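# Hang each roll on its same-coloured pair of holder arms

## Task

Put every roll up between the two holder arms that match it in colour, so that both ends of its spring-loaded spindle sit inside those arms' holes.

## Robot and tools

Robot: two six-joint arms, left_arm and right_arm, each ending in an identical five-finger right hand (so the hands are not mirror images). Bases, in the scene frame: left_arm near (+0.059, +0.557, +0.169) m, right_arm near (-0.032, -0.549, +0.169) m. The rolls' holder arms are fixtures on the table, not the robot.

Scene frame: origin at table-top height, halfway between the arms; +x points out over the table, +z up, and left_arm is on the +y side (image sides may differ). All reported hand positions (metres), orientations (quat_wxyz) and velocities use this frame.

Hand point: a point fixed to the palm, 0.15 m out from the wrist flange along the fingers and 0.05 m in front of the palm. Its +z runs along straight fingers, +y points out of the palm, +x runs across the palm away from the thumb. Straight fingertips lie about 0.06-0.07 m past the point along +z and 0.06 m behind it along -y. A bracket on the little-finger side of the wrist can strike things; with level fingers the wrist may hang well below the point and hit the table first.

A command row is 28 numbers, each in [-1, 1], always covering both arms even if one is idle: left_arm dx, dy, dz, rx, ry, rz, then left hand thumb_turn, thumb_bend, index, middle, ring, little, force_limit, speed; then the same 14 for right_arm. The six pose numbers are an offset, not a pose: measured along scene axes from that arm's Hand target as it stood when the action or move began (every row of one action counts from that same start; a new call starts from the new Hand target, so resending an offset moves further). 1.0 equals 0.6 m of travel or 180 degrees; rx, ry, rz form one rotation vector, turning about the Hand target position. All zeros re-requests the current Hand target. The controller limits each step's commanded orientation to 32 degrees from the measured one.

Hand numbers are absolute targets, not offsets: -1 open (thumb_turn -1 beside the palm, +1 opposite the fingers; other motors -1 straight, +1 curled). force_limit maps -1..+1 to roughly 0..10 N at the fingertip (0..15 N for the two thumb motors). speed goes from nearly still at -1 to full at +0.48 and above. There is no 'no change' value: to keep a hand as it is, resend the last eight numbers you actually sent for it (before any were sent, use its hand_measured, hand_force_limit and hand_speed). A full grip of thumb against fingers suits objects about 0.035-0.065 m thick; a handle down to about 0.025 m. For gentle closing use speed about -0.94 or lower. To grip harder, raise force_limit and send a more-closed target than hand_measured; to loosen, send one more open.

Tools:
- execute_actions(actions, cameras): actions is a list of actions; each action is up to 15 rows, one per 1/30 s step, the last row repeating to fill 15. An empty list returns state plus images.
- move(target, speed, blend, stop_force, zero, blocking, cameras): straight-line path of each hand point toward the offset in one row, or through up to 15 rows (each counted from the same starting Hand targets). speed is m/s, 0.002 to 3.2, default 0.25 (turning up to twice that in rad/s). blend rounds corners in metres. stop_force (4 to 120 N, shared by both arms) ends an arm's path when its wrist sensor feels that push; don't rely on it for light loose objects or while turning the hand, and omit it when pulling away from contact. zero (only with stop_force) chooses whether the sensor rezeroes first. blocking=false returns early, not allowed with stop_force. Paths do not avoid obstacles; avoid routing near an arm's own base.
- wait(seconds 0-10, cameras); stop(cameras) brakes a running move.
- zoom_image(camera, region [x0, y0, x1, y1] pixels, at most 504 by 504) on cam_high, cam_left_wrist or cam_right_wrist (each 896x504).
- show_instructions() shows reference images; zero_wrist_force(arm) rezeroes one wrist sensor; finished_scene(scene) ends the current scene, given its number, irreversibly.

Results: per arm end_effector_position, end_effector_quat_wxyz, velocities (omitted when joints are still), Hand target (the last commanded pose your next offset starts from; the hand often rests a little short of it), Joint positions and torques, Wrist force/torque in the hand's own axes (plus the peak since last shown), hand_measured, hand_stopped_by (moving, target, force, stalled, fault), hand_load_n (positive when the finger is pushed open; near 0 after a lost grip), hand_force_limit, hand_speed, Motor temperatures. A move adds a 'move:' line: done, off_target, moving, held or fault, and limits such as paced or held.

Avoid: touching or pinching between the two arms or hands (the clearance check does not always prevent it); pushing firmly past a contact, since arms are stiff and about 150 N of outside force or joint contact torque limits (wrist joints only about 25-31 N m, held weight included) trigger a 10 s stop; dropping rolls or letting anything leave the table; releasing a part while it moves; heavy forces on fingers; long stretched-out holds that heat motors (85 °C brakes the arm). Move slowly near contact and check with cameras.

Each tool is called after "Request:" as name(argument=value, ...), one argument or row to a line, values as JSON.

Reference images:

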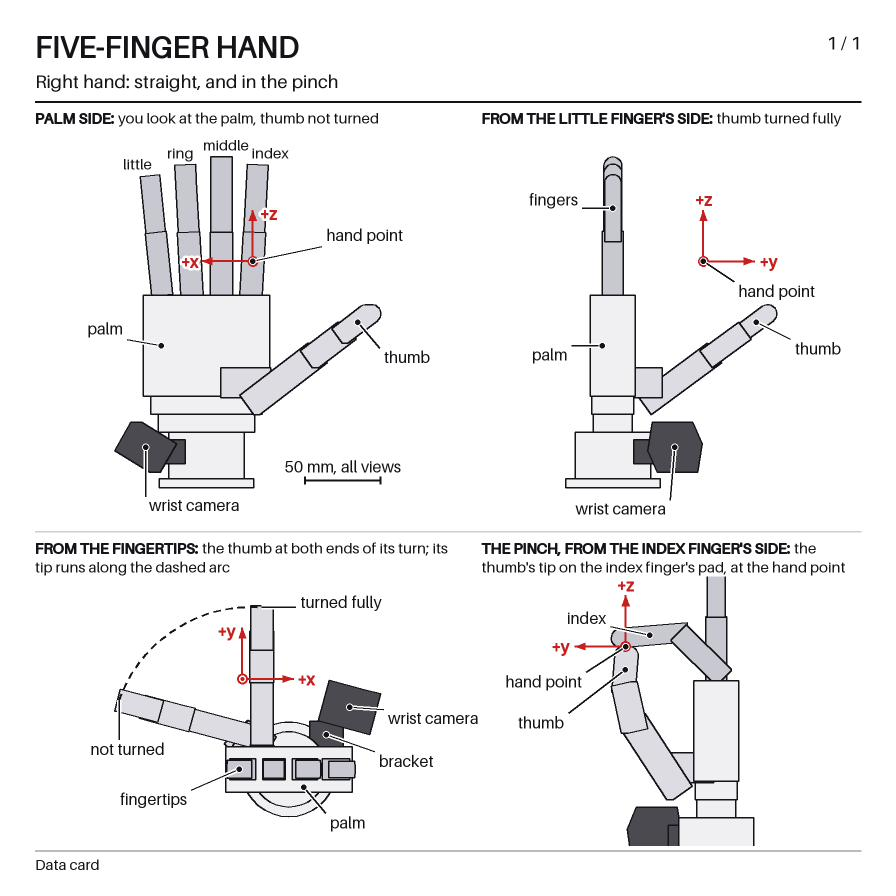

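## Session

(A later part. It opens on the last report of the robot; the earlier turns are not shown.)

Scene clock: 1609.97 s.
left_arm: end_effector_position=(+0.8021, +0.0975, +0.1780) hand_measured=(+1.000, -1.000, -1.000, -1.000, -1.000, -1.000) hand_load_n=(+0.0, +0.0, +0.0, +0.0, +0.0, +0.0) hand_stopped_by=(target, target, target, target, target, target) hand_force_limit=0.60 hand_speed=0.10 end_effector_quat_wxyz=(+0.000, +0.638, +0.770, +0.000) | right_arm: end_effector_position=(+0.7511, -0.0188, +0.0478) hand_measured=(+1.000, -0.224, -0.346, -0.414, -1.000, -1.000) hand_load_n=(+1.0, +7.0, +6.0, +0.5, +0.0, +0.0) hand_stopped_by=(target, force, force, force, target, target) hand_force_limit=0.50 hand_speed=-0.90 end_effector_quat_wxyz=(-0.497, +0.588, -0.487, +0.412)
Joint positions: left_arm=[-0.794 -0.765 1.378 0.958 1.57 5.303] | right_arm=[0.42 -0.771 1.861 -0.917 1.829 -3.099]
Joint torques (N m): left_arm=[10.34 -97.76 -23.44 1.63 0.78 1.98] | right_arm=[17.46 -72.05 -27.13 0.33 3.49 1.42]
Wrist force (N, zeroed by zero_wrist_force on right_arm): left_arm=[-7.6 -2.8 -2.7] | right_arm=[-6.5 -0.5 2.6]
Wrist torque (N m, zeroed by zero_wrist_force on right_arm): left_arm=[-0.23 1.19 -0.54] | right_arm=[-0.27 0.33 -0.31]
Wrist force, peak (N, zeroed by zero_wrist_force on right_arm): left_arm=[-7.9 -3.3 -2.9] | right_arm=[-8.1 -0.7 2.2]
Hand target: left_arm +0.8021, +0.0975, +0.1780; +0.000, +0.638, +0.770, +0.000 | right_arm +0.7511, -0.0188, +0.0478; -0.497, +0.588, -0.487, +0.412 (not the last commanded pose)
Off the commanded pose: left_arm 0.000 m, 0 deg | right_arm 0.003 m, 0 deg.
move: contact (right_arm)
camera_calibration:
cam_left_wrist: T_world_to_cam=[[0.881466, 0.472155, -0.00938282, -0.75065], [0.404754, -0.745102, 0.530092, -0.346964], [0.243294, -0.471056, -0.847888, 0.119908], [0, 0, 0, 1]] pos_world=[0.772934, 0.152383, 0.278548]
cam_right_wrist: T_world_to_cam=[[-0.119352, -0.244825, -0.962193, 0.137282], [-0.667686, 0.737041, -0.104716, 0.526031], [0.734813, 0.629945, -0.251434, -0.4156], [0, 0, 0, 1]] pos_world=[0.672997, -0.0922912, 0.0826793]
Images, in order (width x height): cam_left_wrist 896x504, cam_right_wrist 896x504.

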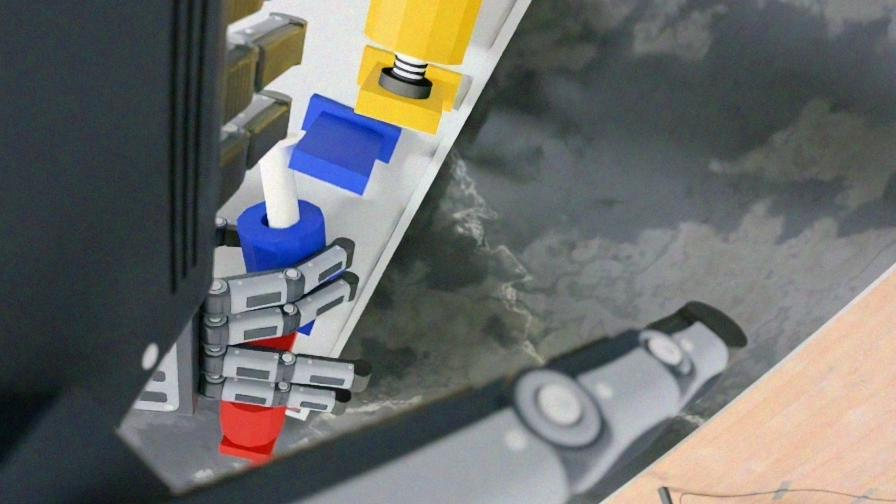

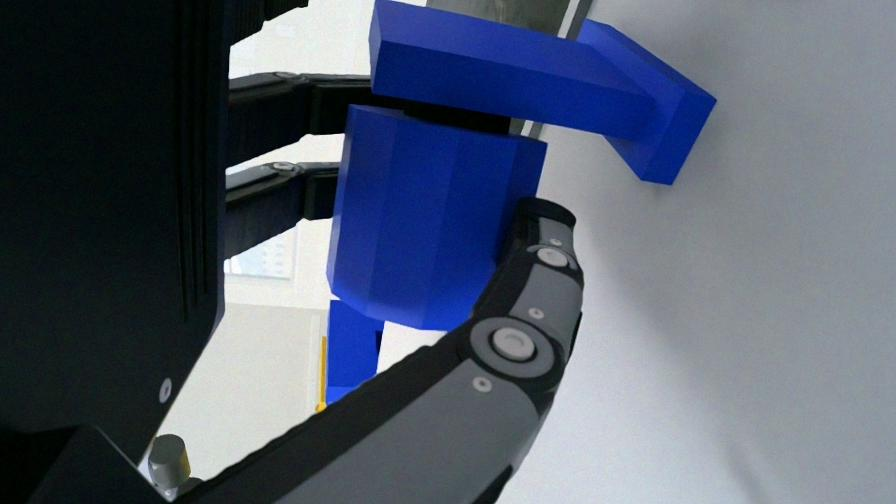

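Request:
move(
  target=[0.0,-0.05,0.03,0,0,0,1,-1,-1,-1,-1,-1,0.6,0.1,0,0,0,0,0,0,1,0.45,0.25,0.25,-1,-1,0.5,-0.9],
  speed=0.1,
  cameras=["cam_left_wrist"],
)

Request:
zoom_image(
  camera="cam_left_wrist",
  region=[220, 80, 460, 300],
)

Scene clock: 1613.13 s.
left_arm: end_effector_position=(+0.8021, +0.0676, +0.1959) hand_measured=(+1.000, -1.000, -1.000, -1.000, -1.000, -1.000) hand_load_n=(+0.0, +0.0, +0.0, +0.0, +0.0, +0.0) hand_stopped_by=(target, target, target, target, target, target) hand_force_limit=0.60 hand_speed=0.10 end_effector_quat_wxyz=(+0.000, +0.638, +0.770, +0.000) | right_arm: end_effector_position=(+0.7511, -0.0188, +0.0478) hand_measured=(+1.000, -0.224, -0.346, -0.414, -1.000, -1.000) hand_load_n=(+1.5, +7.0, +6.0, +0.0, +0.0, +0.0) hand_stopped_by=(target, force, force, force, target, target) hand_force_limit=0.50 hand_speed=-0.90 end_effector_quat_wxyz=(-0.497, +0.588, -0.487, +0.412)
Joint positions: left_arm=[-0.82 -0.758 1.327 1.002 1.57 5.277] | right_arm=[0.42 -0.771 1.861 -0.917 1.829 -3.099]
Joint torques (N m): left_arm=[-20.72 -80.68 -37.25 7.05 0.74 -2.54] | right_arm=[17.57 -72.61 -26.46 0.38 3.37 1.08]
Wrist force (N, zeroed by zero_wrist_force on right_arm): left_arm=[-7.5 -3.1 -2.8] | right_arm=[-6.3 -0.9 2.3]
Wrist torque (N m, zeroed by zero_wrist_force on right_arm): left_arm=[-0.27 1.15 -0.24] | right_arm=[-0.29 0.32 -0.30]
Wrist force, peak (N, zeroed by zero_wrist_force on right_arm): left_arm=[-8.2 -3.0 -3.4] | right_arm=[-6.6 -0.8 2.4]
Hand target: left_arm +0.8021, +0.0675, +0.1960; +0.000, +0.638, +0.770, +0.000 | right_arm +0.7511, -0.0188, +0.0478; -0.497, +0.588, -0.487, +0.412
Off the commanded pose: left_arm 0.000 m, 0 deg | right_arm 0.000 m, 0 deg.
move: done
camera_calibration:
cam_left_wrist: T_world_to_cam=[[0.881466, 0.472155, -0.00938282, -0.736364], [0.404754, -0.745102, 0.530092, -0.378784], [0.243294, -0.471056, -0.847888, 0.121086], [0, 0, 0, 1]] pos_world=[0.772934, 0.122483, 0.296548]
Images, in order (width x height): cam_left_wrist 896x504.

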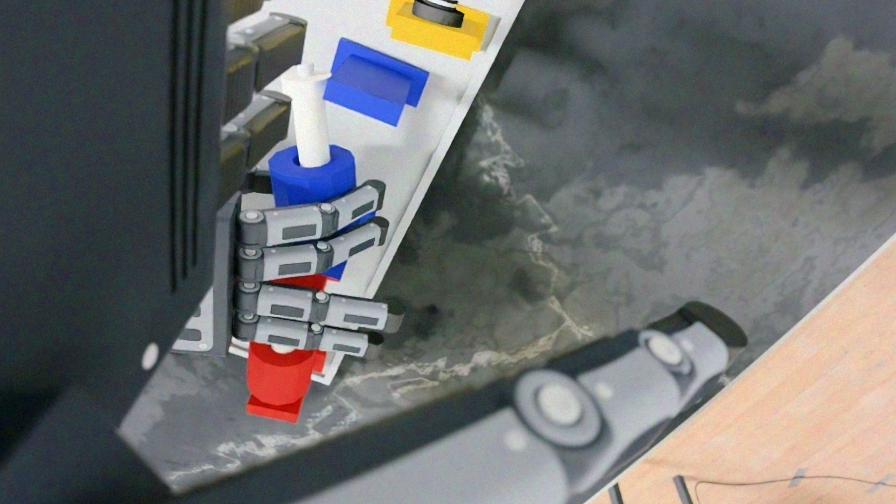

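Scaled by 2.100 from the camera's 896x504 image, which has a finer 1280x720 frame.

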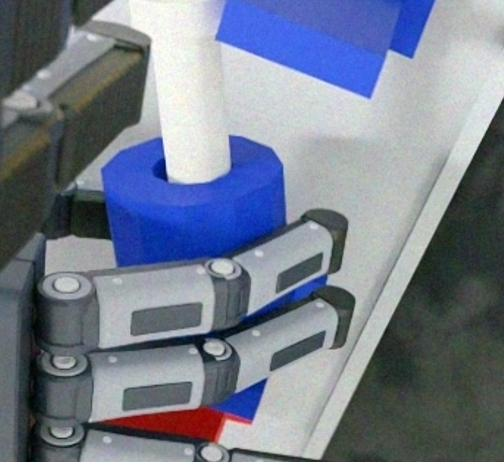

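Request:
zoom_image(
  camera="cam_left_wrist",
  region=[260, 30, 460, 190],
)

Scaled by 2.520 from the camera's 896x504 image, which has a finer 1280x720 frame.

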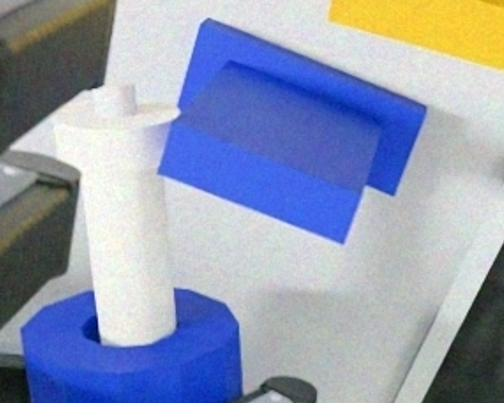

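Request:
move(
  target=[0,0,0,0,0,0,1,-1,-1,-1,-1,-1,0.6,0.1,-0.0066,-0.0006,0,0,0,0,1,0.45,0.25,0.25,-1,-1,0.5,-0.9],
  speed=0.004,
  stop_force=5,
)

Request:
move(
  target=[0,0,0,0,0,0,1,-1,-1,-1,-1,-1,0.6,0.1,0.0046,-0.0089,0,0,0,0,1,0.45,0.25,0.25,-1,-1,0.5,-0.9],
  speed=0.006,
  stop_force=4,
  cameras=["cam_left_wrist","cam_right_wrist"],
)

Request:
zoom_image(
  camera="cam_right_wrist",
  region=[330, 0, 730, 225],
)

Scene clock: 1617.80 s.
left_arm: end_effector_position=(+0.8021, +0.0675, +0.1960) hand_measured=(+1.000, -1.000, -1.000, -1.000, -1.000, -1.000) hand_load_n=(+0.0, +0.0, +0.0, +0.0, +0.0, +0.0) hand_stopped_by=(target, target, target, target, target, target) hand_force_limit=0.60 hand_speed=0.10 end_effector_quat_wxyz=(+0.000, +0.638, +0.770, +0.000) | right_arm: end_effector_position=(+0.7471, -0.0191, +0.0478) hand_measured=(+1.000, -0.224, -0.346, -0.414, -1.000, -1.000) hand_load_n=(+0.5, +6.5, +7.5, +1.0, +0.0, +0.0) hand_stopped_by=(target, force, force, force, target, target) hand_force_limit=0.50 hand_speed=-0.90 end_effector_quat_wxyz=(-0.497, +0.588, -0.487, +0.412)
Joint positions: left_arm=[-0.82 -0.758 1.327 1.003 1.57 5.277] | right_arm=[0.422 -0.774 1.868 -0.922 1.831 -3.098]
Joint torques (N m): left_arm=[-21.28 -81.51 -37.2 7.29 -0.95 -3.15] | right_arm=[17.3 -89.5 -8.07 -3.09 3.51 1.7]
Wrist force (N, zeroed by zero_wrist_force on right_arm): left_arm=[-7.7 -2.8 -2.5] | right_arm=[-7.8 -1.9 5.3]
Wrist torque (N m, zeroed by zero_wrist_force on right_arm): left_arm=[-0.24 1.18 -0.24] | right_arm=[-0.22 0.23 -0.36]
Wrist force, peak (N, zeroed by zero_wrist_force on right_arm): left_arm=[-7.9 -3.1 -2.7] | right_arm=[-7.8 -2.3 5.4]
Hand target: left_arm +0.8021, +0.0675, +0.1960; +0.000, +0.638, +0.770, +0.000 | right_arm +0.7471, -0.0191, +0.0478; -0.497, +0.588, -0.487, +0.412
Off the commanded pose: left_arm 0.000 m, 0 deg | right_arm 0.000 m, 0 deg.
move: done

Scene clock: 1619.57 s.
left_arm: end_effector_position=(+0.8021, +0.0675, +0.1960) hand_measured=(+1.000, -1.000, -1.000, -1.000, -1.000, -1.000) hand_load_n=(+0.0, +0.0, +0.0, +0.0, +0.0, +0.0) hand_stopped_by=(target, target, target, target, target, target) hand_force_limit=0.60 hand_speed=0.10 end_effector_quat_wxyz=(+0.000, +0.638, +0.770, +0.000) | right_arm: end_effector_position=(+0.7499, -0.0245, +0.0478) hand_measured=(+1.000, -0.224, -0.346, -0.414, -1.000, -1.000) hand_load_n=(+1.5, +6.5, +8.0, +0.0, +0.0, +0.0) hand_stopped_by=(target, force, force, force, target, target) hand_force_limit=0.50 hand_speed=-0.90 end_effector_quat_wxyz=(-0.497, +0.588, -0.487, +0.412)
Joint positions: left_arm=[-0.82 -0.758 1.327 1.003 1.57 5.277] | right_arm=[0.413 -0.775 1.871 -0.924 1.822 -3.1]
Joint torques (N m): left_arm=[-20.93 -82.56 -36.95 7.2 -1.31 -2.87] | right_arm=[-21.7 -88.1 -9.64 -3.78 -0.65 -2.24]
Wrist force (N, zeroed by zero_wrist_force on right_arm): left_arm=[-7.7 -3.0 -3.1] | right_arm=[-9.2 -1.3 3.6]
Wrist torque (N m, zeroed by zero_wrist_force on right_arm): left_arm=[-0.24 1.19 -0.25] | right_arm=[-0.22 0.26 -0.34]
Wrist force, peak (N, zeroed by zero_wrist_force on right_arm): left_arm=[-7.8 -3.4 -2.7] | right_arm=[-9.5 -1.6 3.5]
Hand target: left_arm +0.8021, +0.0675, +0.1960; +0.000, +0.638, +0.770, +0.000 | right_arm +0.7499, -0.0245, +0.0478; -0.497, +0.588, -0.487, +0.412
Off the commanded pose: left_arm 0.000 m, 0 deg | right_arm 0.000 m, 0 deg.
move: done
camera_calibration:
cam_left_wrist: T_world_to_cam=[[0.881466, 0.472155, -0.00938282, -0.736317], [0.404754, -0.745102, 0.530092, -0.378858], [0.243294, -0.471056, -0.847888, 0.121038], [0, 0, 0, 1]] pos_world=[0.772934, 0.122383, 0.296548]
cam_right_wrist: T_world_to_cam=[[-0.119352, -0.244825, -0.962193, 0.135743], [-0.667686, 0.737041, -0.104716, 0.529431], [0.734813, 0.629945, -0.251434, -0.411128], [0, 0, 0, 1]] pos_world=[0.671797, -0.0979912, 0.0826793]
Images, in order (width x height): cam_left_wrist 896x504, cam_right_wrist 896x504.

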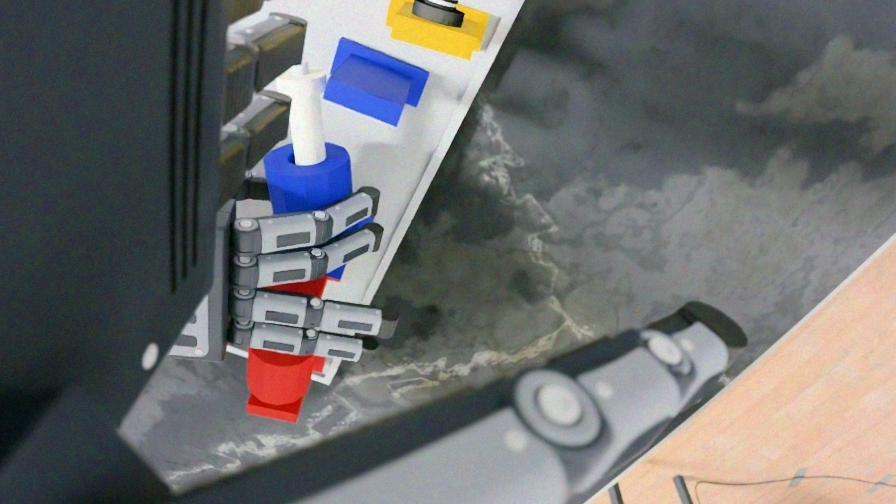

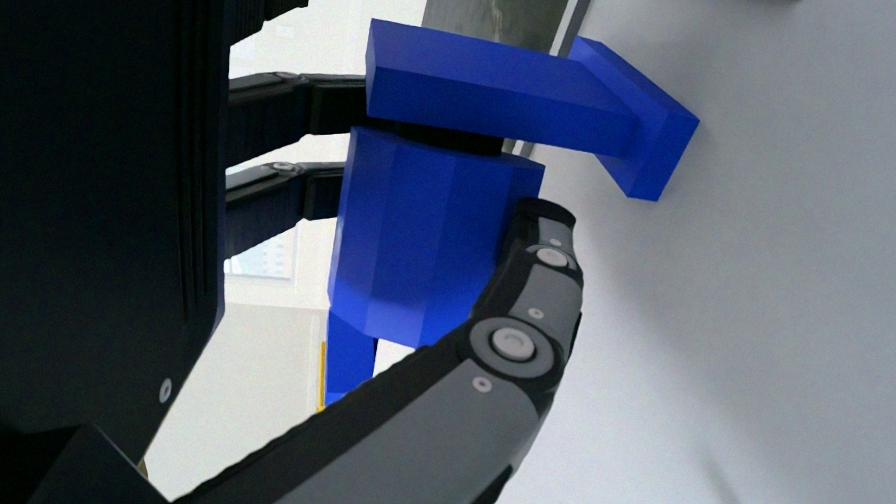

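Scaled by 1.260 from the camera's 896x504 image, which has a finer 1280x720 frame.

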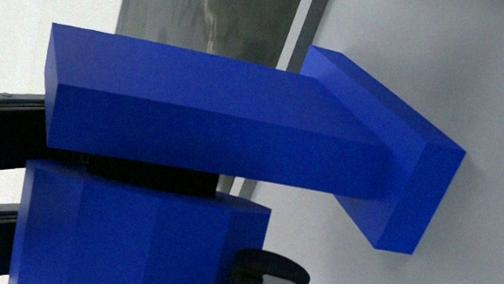

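Request:
zoom_image(
  camera="cam_left_wrist",
  region=[260, 30, 460, 190],
)

Request:
zoom_image(
  camera="cam_right_wrist",
  region=[340, 60, 560, 220],
)

Scaled by 2.520 from the camera's 896x504 image, which has a finer 1280x720 frame.

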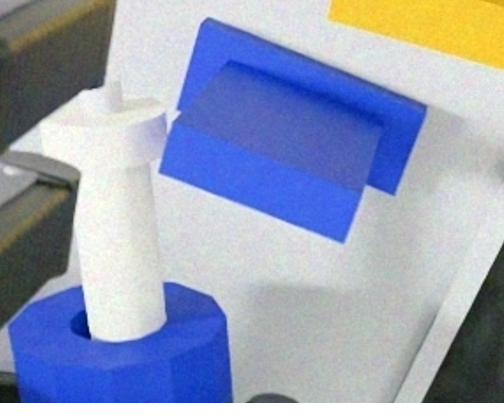

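Scaled by 2.291 from the camera's 896x504 image, which has a finer 1280x720 frame.

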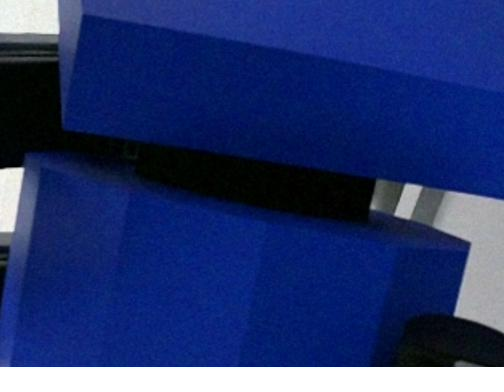

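Request:
move(
  target=[0,0,0,0,0,0,1,-1,-1,-1,-1,-1,0.6,0.1,-0.0023,0.0044,0,0,0,0,1,0.45,0.25,0.25,-1,-1,0.5,-0.9],
  speed=0.01,
)

Request:
move(
  target=[0,0,0,0,0,0,1,-1,-1,-1,-1,-1,0.6,0.1,0.01,0.0009,0,0,0,0,1,0.45,0.25,0.25,-1,-1,0.5,-0.9],
  speed=0.005,
  stop_force=6,
)

Request:
move(
  target=[0,0,0,0,0,0,1,-1,-1,-1,-1,-1,0.6,0.1,-0.02,-0.0018,0,0,0,0,1,0.45,0.25,0.25,-1,-1,0.5,-0.9],
  speed=0.005,
  stop_force=8,
  cameras=["cam_left_wrist","cam_right_wrist"],
)

Scene clock: 1625.63 s.
left_arm: end_effector_position=(+0.8021, +0.0675, +0.1960) hand_measured=(+1.000, -1.000, -1.000, -1.000, -1.000, -1.000) hand_load_n=(-0.5, +0.0, +0.0, +0.0, +0.0, +0.0) hand_stopped_by=(target, target, target, target, target, target) hand_force_limit=0.60 hand_speed=0.10 end_effector_quat_wxyz=(+0.000, +0.638, +0.770, +0.000) | right_arm: end_effector_position=(+0.7486, -0.0219, +0.0478) hand_measured=(+1.000, -0.224, -0.346, -0.414, -1.000, -1.000) hand_load_n=(-0.5, +7.0, +6.5, +0.0, +0.0, +0.0) hand_stopped_by=(target, force, force, force, target, target) hand_force_limit=0.50 hand_speed=-0.90 end_effector_quat_wxyz=(-0.497, +0.588, -0.487, +0.412)
Joint positions: left_arm=[-0.82 -0.758 1.327 1.003 1.57 5.277] | right_arm=[0.418 -0.774 1.87 -0.923 1.826 -3.099]
Joint torques (N m): left_arm=[-21.61 -82.84 -36.89 7.19 -0.66 -2.75] | right_arm=[19.01 -72.55 -29.62 0.68 1.68 1.5]
Wrist force (N, zeroed by zero_wrist_force on right_arm): left_arm=[-7.3 -2.9 -2.6] | right_arm=[-2.8 -0.7 1.6]
Wrist torque (N m, zeroed by zero_wrist_force on right_arm): left_arm=[-0.25 1.12 -0.22] | right_arm=[-0.29 0.35 -0.27]
Wrist force, peak (N, zeroed by zero_wrist_force on right_arm): left_arm=[-7.9 -3.2 -2.8] | right_arm=[-9.4 -1.1 4.0]
Hand target: left_arm +0.8021, +0.0675, +0.1960; +0.000, +0.638, +0.770, +0.000 | right_arm +0.7485, -0.0218, +0.0478; -0.497, +0.588, -0.487, +0.412
Off the commanded pose: left_arm 0.000 m, 0 deg | right_arm 0.000 m, 0 deg.
move: done

Scene clock: 1627.60 s.
left_arm: end_effector_position=(+0.8021, +0.0675, +0.1960) hand_measured=(+1.000, -1.000, -1.000, -1.000, -1.000, -1.000) hand_load_n=(+0.0, +0.0, +0.0, +0.0, +0.5, +0.0) hand_stopped_by=(target, target, target, target, target, target) hand_force_limit=0.60 hand_speed=0.10 end_effector_quat_wxyz=(+0.000, +0.638, +0.770, +0.000) | right_arm: end_effector_position=(+0.7545, -0.0213, +0.0478) hand_measured=(+1.000, -0.224, -0.346, -0.414, -1.000, -1.000) hand_load_n=(+0.0, +7.0, +6.0, +0.0, +0.0, +0.0) hand_stopped_by=(target, force, force, force, target, target) hand_force_limit=0.50 hand_speed=-0.90 end_effector_quat_wxyz=(-0.497, +0.588, -0.487, +0.412)
Joint positions: left_arm=[-0.82 -0.758 1.327 1.003 1.57 5.277] | right_arm=[0.415 -0.77 1.859 -0.916 1.823 -3.1]
Joint torques (N m): left_arm=[-23.8 -83.1 -37.08 7.12 -1.08 -2.83] | right_arm=[-18.42 -73.97 -28.81 0.99 -1.47 -1.25]
Wrist force (N, zeroed by zero_wrist_force on right_arm): left_arm=[-7.5 -2.9 -2.7] | right_arm=[-4.1 -0.3 0.9]
Wrist torque (N m, zeroed by zero_wrist_force on right_arm): left_arm=[-0.24 1.16 -0.23] | right_arm=[-0.24 0.39 -0.28]
Wrist force, peak (N, zeroed by zero_wrist_force on right_arm): left_arm=[-8.0 -3.2 -2.6] | right_arm=[-4.2 -0.7 0.6]
Hand target: left_arm +0.8021, +0.0675, +0.1960; +0.000, +0.638, +0.770, +0.000 | right_arm +0.7545, -0.0213, +0.0478; -0.497, +0.588, -0.487, +0.412
Off the commanded pose: left_arm 0.000 m, 0 deg | right_arm 0.000 m, 0 deg.
move: done

Scene clock: 1630.77 s.
left_arm: end_effector_position=(+0.8021, +0.0675, +0.1960) hand_measured=(+1.000, -1.000, -1.000, -1.000, -1.000, -1.000) hand_load_n=(+0.0, +0.0, +0.0, +0.0, +0.0, +0.0) hand_stopped_by=(target, target, target, target, target, target) hand_force_limit=0.60 hand_speed=0.10 end_effector_quat_wxyz=(+0.000, +0.638, +0.770, +0.000) | right_arm: end_effector_position=(+0.7425, -0.0224, +0.0478) hand_measured=(+1.000, -0.224, -0.346, -0.414, -1.000, -1.000) hand_load_n=(+0.5, +7.0, +7.5, +0.0, +0.0, -0.5) hand_stopped_by=(target, force, force, force, target, target) hand_force_limit=0.50 hand_speed=-0.90 end_effector_quat_wxyz=(-0.497, +0.588, -0.487, +0.412)
Joint positions: left_arm=[-0.82 -0.758 1.327 1.003 1.57 5.277] | right_arm=[0.421 -0.778 1.88 -0.929 1.829 -3.099]
Joint torques (N m): left_arm=[-21.62 -80.38 -36.58 6.67 -0.94 -2.85] | right_arm=[17.17 -87.58 -11.45 -4.45 2.85 1.52]
Wrist force (N, zeroed by zero_wrist_force on right_arm): left_arm=[-7.4 -2.8 -2.8] | right_arm=[-4.8 -1.3 2.4]
Wrist torque (N m, zeroed by zero_wrist_force on right_arm): left_arm=[-0.22 1.14 -0.22] | right_arm=[-0.30 0.24 -0.29]
Wrist force, peak (N, zeroed by zero_wrist_force on right_arm): left_arm=[-8.2 -3.1 -2.9] | right_arm=[-5.9 -4.0 5.6]
Hand target: left_arm +0.8021, +0.0675, +0.1960; +0.000, +0.638, +0.770, +0.000 | right_arm +0.7425, -0.0224, +0.0478; -0.497, +0.588, -0.487, +0.412
Off the commanded pose: left_arm 0.000 m, 0 deg | right_arm 0.000 m, 0 deg.
move: done
camera_calibration:
cam_left_wrist: T_world_to_cam=[[0.881466, 0.472155, -0.00938282, -0.736317], [0.404754, -0.745102, 0.530092, -0.378858], [0.243294, -0.471056, -0.847888, 0.121038], [0, 0, 0, 1]] pos_world=[0.772934, 0.122383, 0.296548]
cam_right_wrist: T_world_to_cam=[[-0.119352, -0.244825, -0.962193, 0.135374], [-0.667686, 0.737041, -0.104716, 0.522942], [0.734813, 0.629945, -0.251434, -0.407013], [0, 0, 0, 1]] pos_world=[0.664397, -0.0958912, 0.0826793]
Images, in order (width x height): cam_left_wrist 896x504, cam_right_wrist 896x504.

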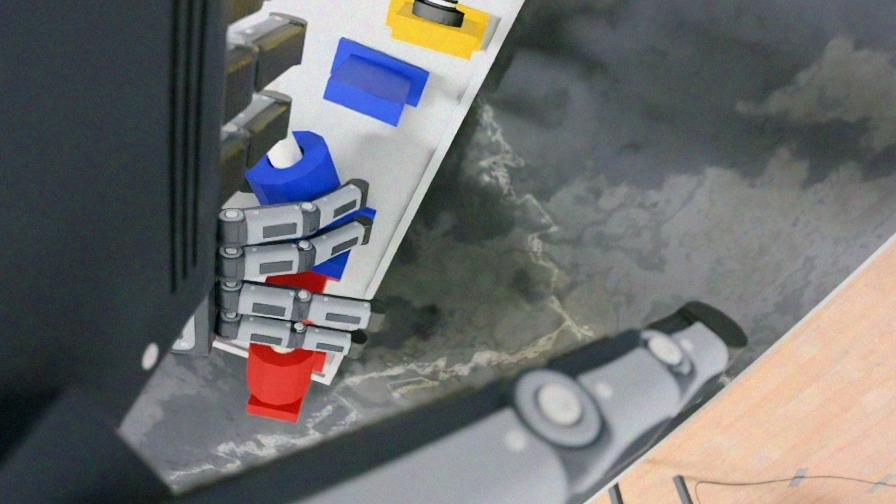

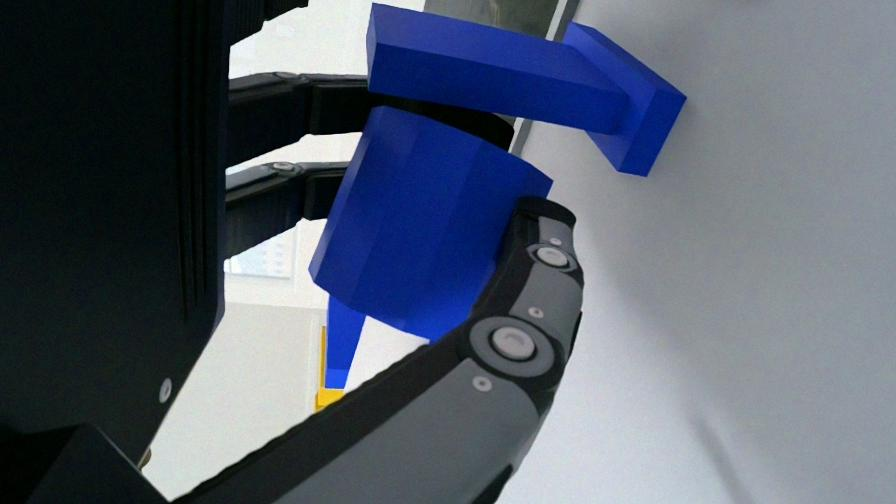

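Request:
zoom_image(
  camera="cam_left_wrist",
  region=[210, 100, 410, 290],
)

Request:
zoom_image(
  camera="cam_right_wrist",
  region=[290, 60, 590, 360],
)

Scaled by 2.520 from the camera's 896x504 image, which has a finer 1280x720 frame.

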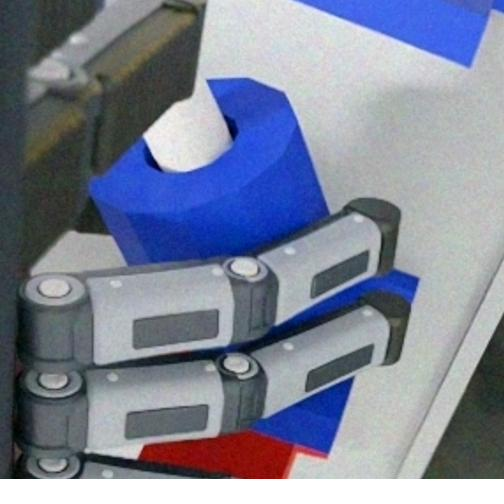

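Scaled by 1.680 from the camera's 896x504 image, which has a finer 1280x720 frame.

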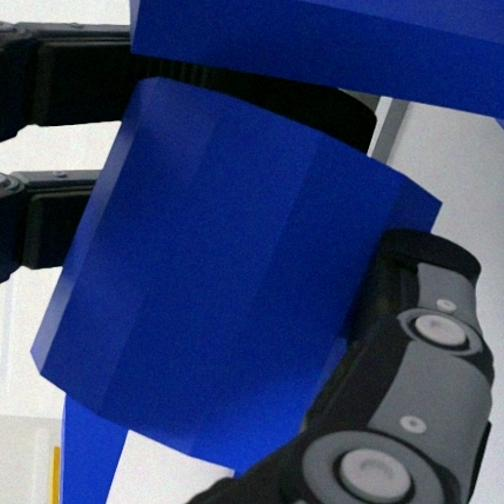

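Request:
move(
  target=[-0.08,0.0,0.04,0,0,0,1,-1,-1,-1,-1,-1,0.6,0.1,0,0,0,0,0,0,1,0.45,0.25,0.25,-1,-1,0.5,-0.9],
  speed=0.1,
  cameras=["cam_left_wrist","cam_high"],
)

Request:
zoom_image(
  camera="cam_left_wrist",
  region=[240, 30, 540, 280],
)

Scene clock: 1634.23 s.
left_arm: end_effector_position=(+0.7542, +0.0675, +0.2199) hand_measured=(+1.000, -1.000, -1.000, -1.000, -1.000, -1.000) hand_load_n=(+0.0, +0.0, +0.0, +0.0, +0.0, +0.0) hand_stopped_by=(target, target, target, target, target, target) hand_force_limit=0.60 hand_speed=0.10 end_effector_quat_wxyz=(+0.000, +0.638, +0.770, +0.000) | right_arm: end_effector_position=(+0.7425, -0.0224, +0.0478) hand_measured=(+1.000, -0.224, -0.346, -0.414, -1.000, -1.000) hand_load_n=(+0.0, +7.0, +7.5, +0.0, +0.0, +0.0) hand_stopped_by=(target, force, force, force, target, target) hand_force_limit=0.50 hand_speed=-0.90 end_effector_quat_wxyz=(-0.497, +0.588, -0.487, +0.412)
Joint positions: left_arm=[-0.866 -0.835 1.423 0.983 1.57 5.232] | right_arm=[0.421 -0.778 1.88 -0.929 1.829 -3.099]
Joint torques (N m): left_arm=[-18.81 -98.19 -24.95 1.35 -1.29 -3.54] | right_arm=[19.67 -89.33 -13.52 -4.37 2.37 1.54]
Wrist force (N, zeroed by zero_wrist_force on right_arm): left_arm=[-7.5 -3.2 -2.9] | right_arm=[-4.8 -0.9 2.2]
Wrist torque (N m, zeroed by zero_wrist_force on right_arm): left_arm=[-0.24 1.20 -0.19] | right_arm=[-0.22 0.26 -0.27]
Wrist force, peak (N, zeroed by zero_wrist_force on right_arm): left_arm=[-7.9 -3.7 -3.6] | right_arm=[-5.2 -1.4 2.2]
Hand target: left_arm +0.7541, +0.0675, +0.2200; +0.000, +0.638, +0.770, +0.000 | right_arm +0.7425, -0.0224, +0.0478; -0.497, +0.588, -0.487, +0.412
Off the commanded pose: left_arm 0.000 m, 0 deg | right_arm 0.000 m, 0 deg.
move: done
camera_calibration:
cam_left_wrist: T_world_to_cam=[[0.881488, 0.472112, -0.00945699, -0.693856], [0.404763, -0.745121, 0.530058, -0.372186], [0.2432, -0.471068, -0.847909, 0.153118], [0, 0, 0, 1]] pos_world=[0.725035, 0.122383, 0.320548]
Images, in order (width x height): cam_high 896x504, cam_left_wrist 896x504.

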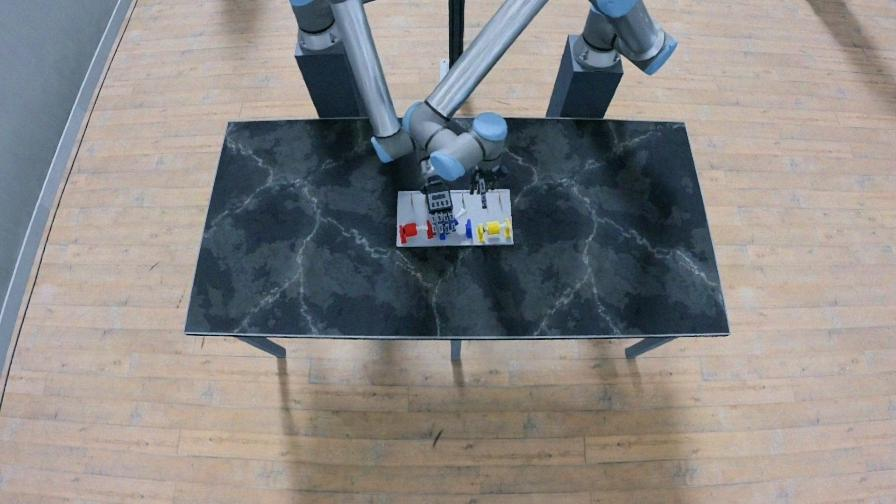

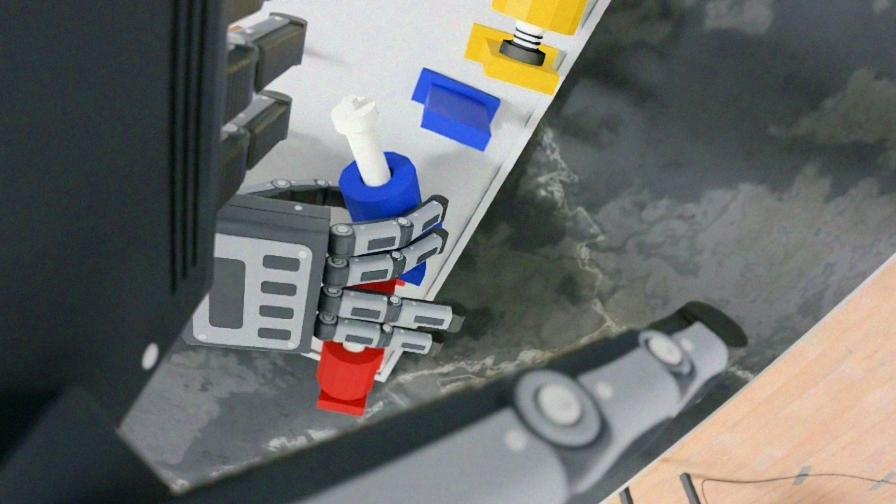

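Scaled by 1.680 from the camera's 896x504 image, which has a finer 1280x720 frame.

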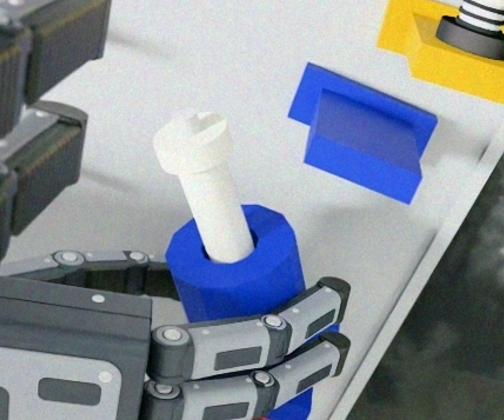

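Request:
move(
  target=[0,0,0,0,0,0,1,-1,-1,-1,-1,-1,0.6,0.1,-0.015,0.03,0.0167,0,0,0,1,0.45,0.25,0.25,-1,-1,0.5,-0.9],
  speed=0.03,
  cameras=["cam_left_wrist","cam_right_wrist"],
)

Request:
zoom_image(
  camera="cam_left_wrist",
  region=[240, 30, 540, 280],
)

Scene clock: 1639.53 s.
left_arm: end_effector_position=(+0.7541, +0.0675, +0.2200) hand_measured=(+1.000, -1.000, -1.000, -1.000, -1.000, -1.000) hand_load_n=(+0.0, +0.0, +0.0, +0.0, +0.0, +0.0) hand_stopped_by=(target, target, target, target, target, target) hand_force_limit=0.60 hand_speed=0.10 end_effector_quat_wxyz=(+0.000, +0.638, +0.770, +0.000) | right_arm: end_effector_position=(+0.7336, -0.0045, +0.0578) hand_measured=(+1.000, -0.224, -0.346, -0.414, -1.000, -1.000) hand_load_n=(-0.5, +7.0, +6.0, +0.0, +0.0, +0.0) hand_stopped_by=(target, force, force, force, target, target) hand_force_limit=0.50 hand_speed=-0.90 end_effector_quat_wxyz=(-0.497, +0.588, -0.487, +0.412)
Joint positions: left_arm=[-0.866 -0.836 1.423 0.983 1.57 5.232] | right_arm=[0.45 -0.789 1.871 -0.908 1.858 -3.093]
Joint torques (N m): left_arm=[-22.36 -96.14 -23.15 0.74 -0.99 -3.03] | right_arm=[25.98 -92.74 -29.01 0.99 2.36 1.66]
Wrist force (N, zeroed by zero_wrist_force on right_arm): left_arm=[-7.7 -3.1 -2.7] | right_arm=[-2.6 -0.3 1.3]
Wrist torque (N m, zeroed by zero_wrist_force on right_arm): left_arm=[-0.25 1.22 -0.21] | right_arm=[-0.20 0.34 -0.25]
Wrist force, peak (N, zeroed by zero_wrist_force on right_arm): left_arm=[-8.2 -3.2 -2.6] | right_arm=[-5.3 -1.3 2.2]
Hand target: left_arm +0.7541, +0.0675, +0.2200; +0.000, +0.638, +0.770, +0.000 | right_arm +0.7335, -0.0044, +0.0578; -0.497, +0.588, -0.487, +0.412
Off the commanded pose: left_arm 0.000 m, 0 deg | right_arm 0.000 m, 0 deg.
move: done
camera_calibration:
cam_left_wrist: T_world_to_cam=[[0.881466, 0.472155, -0.00938282, -0.693781], [0.404754, -0.745102, 0.530092, -0.372153], [0.243294, -0.471056, -0.847888, 0.153066], [0, 0, 0, 1]] pos_world=[0.724934, 0.122383, 0.320548]
cam_right_wrist: T_world_to_cam=[[-0.119352, -0.244825, -0.962193, 0.148316], [-0.667686, 0.737041, -0.104716, 0.504854], [0.734813, 0.629945, -0.251434, -0.409235], [0, 0, 0, 1]] pos_world=[0.655497, -0.0779912, 0.0926793]
Images, in order (width x height): cam_left_wrist 896x504, cam_right_wrist 896x504.

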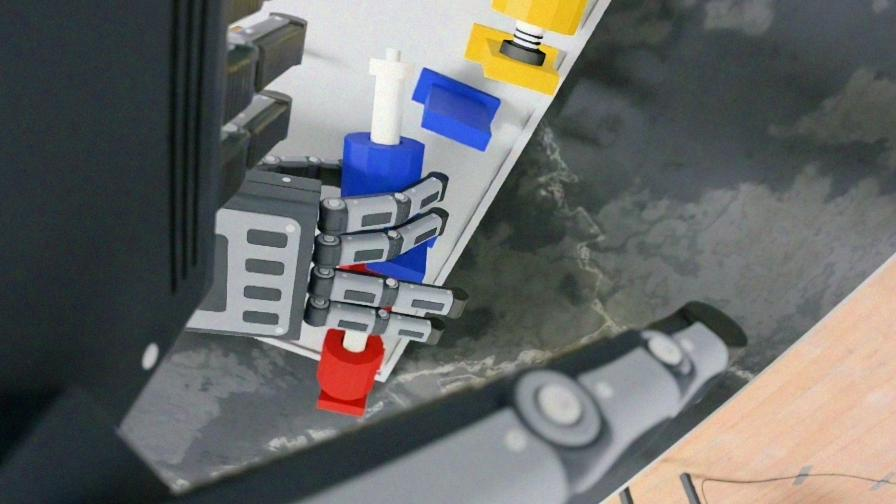

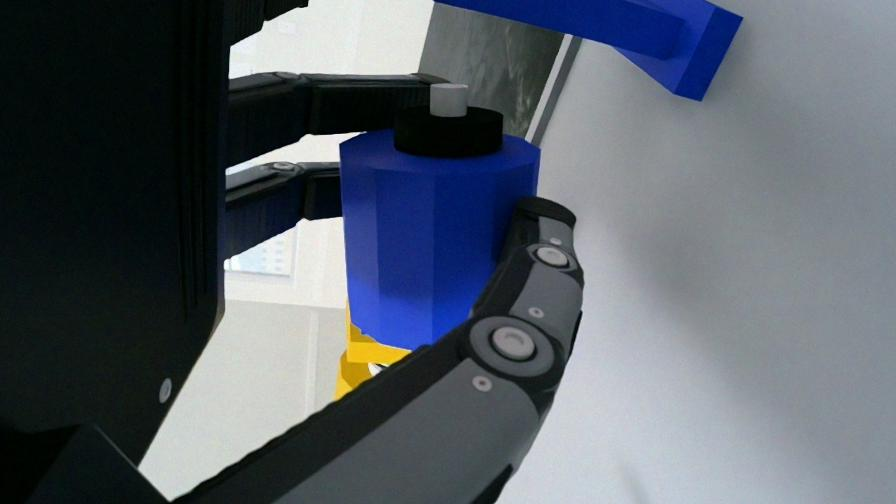

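Scaled by 1.680 from the camera's 896x504 image, which has a finer 1280x720 frame.

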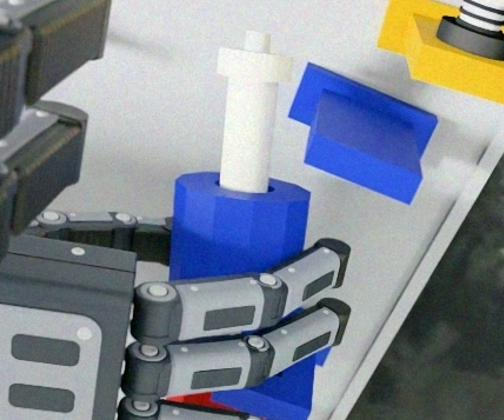

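Request:
move(
  target=[0,0,0,0,0,0,1,-1,-1,-1,-1,-1,0.6,0.1,0,0,0,0,0,0,1,0.45,0.25,0.3,-1,-1,0.5,-0.9],
  speed=0.03,
  cameras=["cam_right_wrist"],
)

Scene clock: 1640.87 s.
left_arm: end_effector_position=(+0.7541, +0.0675, +0.2200) hand_measured=(+1.000, -1.000, -1.000, -1.000, -1.000, -1.000) hand_load_n=(+0.0, +0.0, +0.0, +0.0, +0.0, +0.0) hand_stopped_by=(target, target, target, target, target, target) hand_force_limit=0.60 hand_speed=0.10 end_effector_quat_wxyz=(+0.000, +0.638, +0.770, +0.000) | right_arm: end_effector_position=(+0.7335, -0.0044, +0.0578) hand_measured=(+1.000, -0.224, -0.346, -0.372, -1.000, -1.000) hand_load_n=(+1.5, +11.5, +1.0, +9.5, +0.0, +0.0) hand_stopped_by=(target, force, force, force, target, target) hand_force_limit=0.50 hand_speed=-0.90 end_effector_quat_wxyz=(-0.497, +0.588, -0.487, +0.412)
Joint positions: left_arm=[-0.866 -0.836 1.423 0.983 1.57 5.232] | right_arm=[0.451 -0.789 1.871 -0.908 1.859 -3.093]
Joint torques (N m): left_arm=[-21.29 -95.04 -24.47 1.08 -1.04 -2.96] | right_arm=[20.43 -89.09 -28.98 0.77 1.74 1.74]
Wrist force (N, zeroed by zero_wrist_force on right_arm): left_arm=[-7.9 -3.2 -2.6] | right_arm=[-2.6 -0.7 1.1]
Wrist torque (N m, zeroed by zero_wrist_force on right_arm): left_arm=[-0.27 1.23 -0.22] | right_arm=[-0.24 0.35 -0.26]
Wrist force, peak (N, zeroed by zero_wrist_force on right_arm): left_arm=[-7.9 -3.1 -3.1] | right_arm=[-3.0 -0.6 1.5]
Hand target: left_arm +0.7541, +0.0675, +0.2200; +0.000, +0.638, +0.770, +0.000 | right_arm +0.7335, -0.0044, +0.0578; -0.497, +0.588, -0.487, +0.412
Off the commanded pose: left_arm 0.000 m, 0 deg | right_arm 0.000 m, 0 deg.
move: done
camera_calibration:
cam_right_wrist: T_world_to_cam=[[-0.119352, -0.244825, -0.962193, 0.148329], [-0.667686, 0.737041, -0.104716, 0.504713], [0.734813, 0.629945, -0.251434, -0.409225], [0, 0, 0, 1]] pos_world=[0.655397, -0.0778912, 0.0926793]
Images, in order (width x height): cam_right_wrist 896x504.

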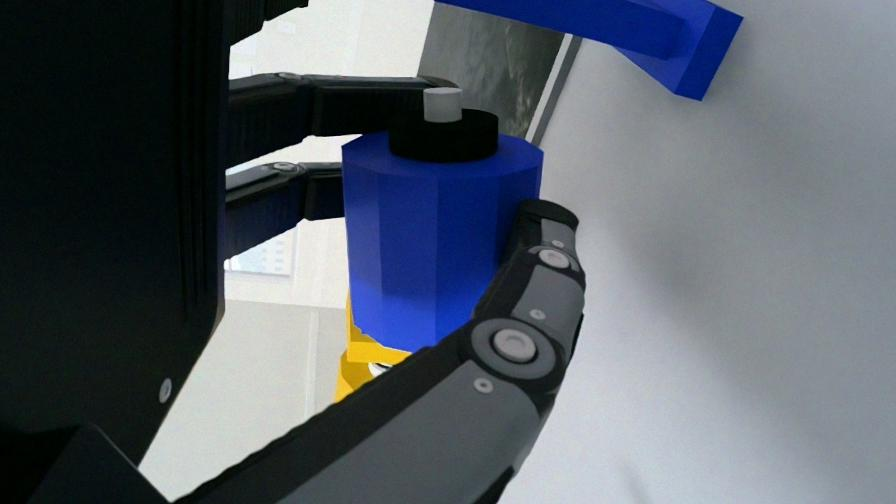

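Request:
zoom_image(
  camera="cam_right_wrist",
  region=[330, 60, 570, 370],
)

Scaled by 1.626 from the camera's 896x504 image, which has a finer 1280x720 frame.

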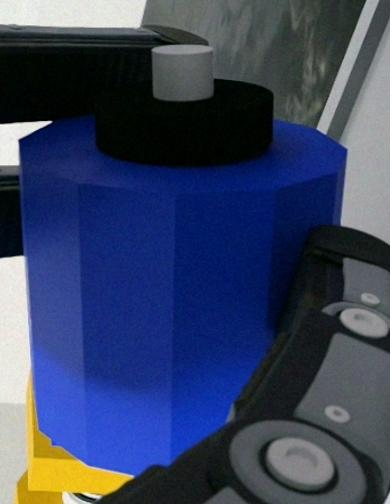

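Request:
move(
  target=[0,0,0,0,0,0,1,-1,-1,-1,-1,-1,0.6,0.1,0,0,0,0,0,0,1,0.45,0.3,0.3,-1,-1,0.5,-0.9],
  speed=0.03,
  cameras=["cam_right_wrist"],
)

Request:
zoom_image(
  camera="cam_right_wrist",
  region=[330, 60, 570, 370],
)

Scene clock: 1644.17 s.
left_arm: end_effector_position=(+0.7541, +0.0675, +0.2200) hand_measured=(+1.000, -1.000, -1.000, -1.000, -1.000, -1.000) hand_load_n=(+0.0, +0.0, +0.0, +0.0, +0.0, +0.0) hand_stopped_by=(target, target, target, target, target, target) hand_force_limit=0.60 hand_speed=0.10 end_effector_quat_wxyz=(+0.000, +0.638, +0.770, +0.000) | right_arm: end_effector_position=(+0.7335, -0.0044, +0.0578) hand_measured=(+1.000, -0.224, -0.322, -0.372, -1.000, -1.000) hand_load_n=(+0.5, +14.5, +9.0, +4.5, +0.0, +0.0) hand_stopped_by=(target, force, force, force, target, target) hand_force_limit=0.50 hand_speed=-0.90 end_effector_quat_wxyz=(-0.497, +0.588, -0.487, +0.412)
Joint positions: left_arm=[-0.866 -0.836 1.423 0.983 1.57 5.232] | right_arm=[0.451 -0.789 1.871 -0.908 1.859 -3.093]
Joint torques (N m): left_arm=[-19.31 -95.2 -22.39 1.47 -1.06 -3.18] | right_arm=[21.44 -89.05 -28.05 0.4 0.8 1.61]
Wrist force (N, zeroed by zero_wrist_force on right_arm): left_arm=[-7.6 -3.3 -2.8] | right_arm=[-2.7 -0.4 1.7]
Wrist torque (N m, zeroed by zero_wrist_force on right_arm): left_arm=[-0.27 1.21 -0.21] | right_arm=[-0.23 0.33 -0.24]
Wrist force, peak (N, zeroed by zero_wrist_force on right_arm): left_arm=[-8.2 -3.2 -2.6] | right_arm=[-3.2 -0.4 1.7]
Hand target: left_arm +0.7541, +0.0675, +0.2200; +0.000, +0.638, +0.770, +0.000 | right_arm +0.7335, -0.0044, +0.0578; -0.497, +0.588, -0.487, +0.412
Off the commanded pose: left_arm 0.000 m, 0 deg | right_arm 0.000 m, 0 deg.
move: done
camera_calibration:
cam_right_wrist: T_world_to_cam=[[-0.119352, -0.244825, -0.962193, 0.148329], [-0.667686, 0.737041, -0.104716, 0.504713], [0.734813, 0.629945, -0.251434, -0.409225], [0, 0, 0, 1]] pos_world=[0.655397, -0.0778912, 0.0926793]
Images, in order (width x height): cam_right_wrist 896x504.

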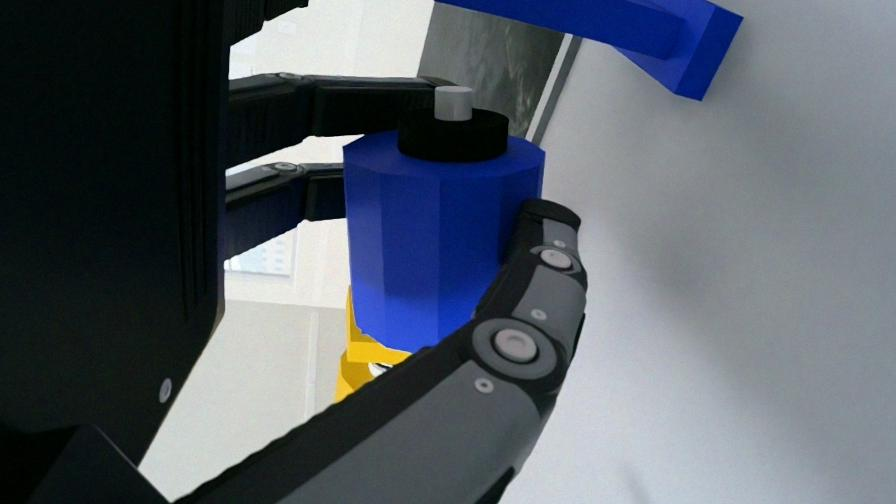

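Scaled by 1.626 from the camera's 896x504 image, which has a finer 1280x720 frame.

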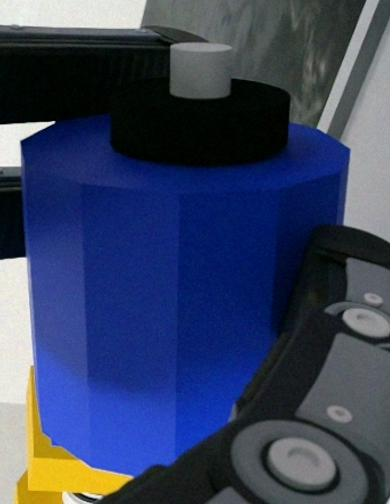

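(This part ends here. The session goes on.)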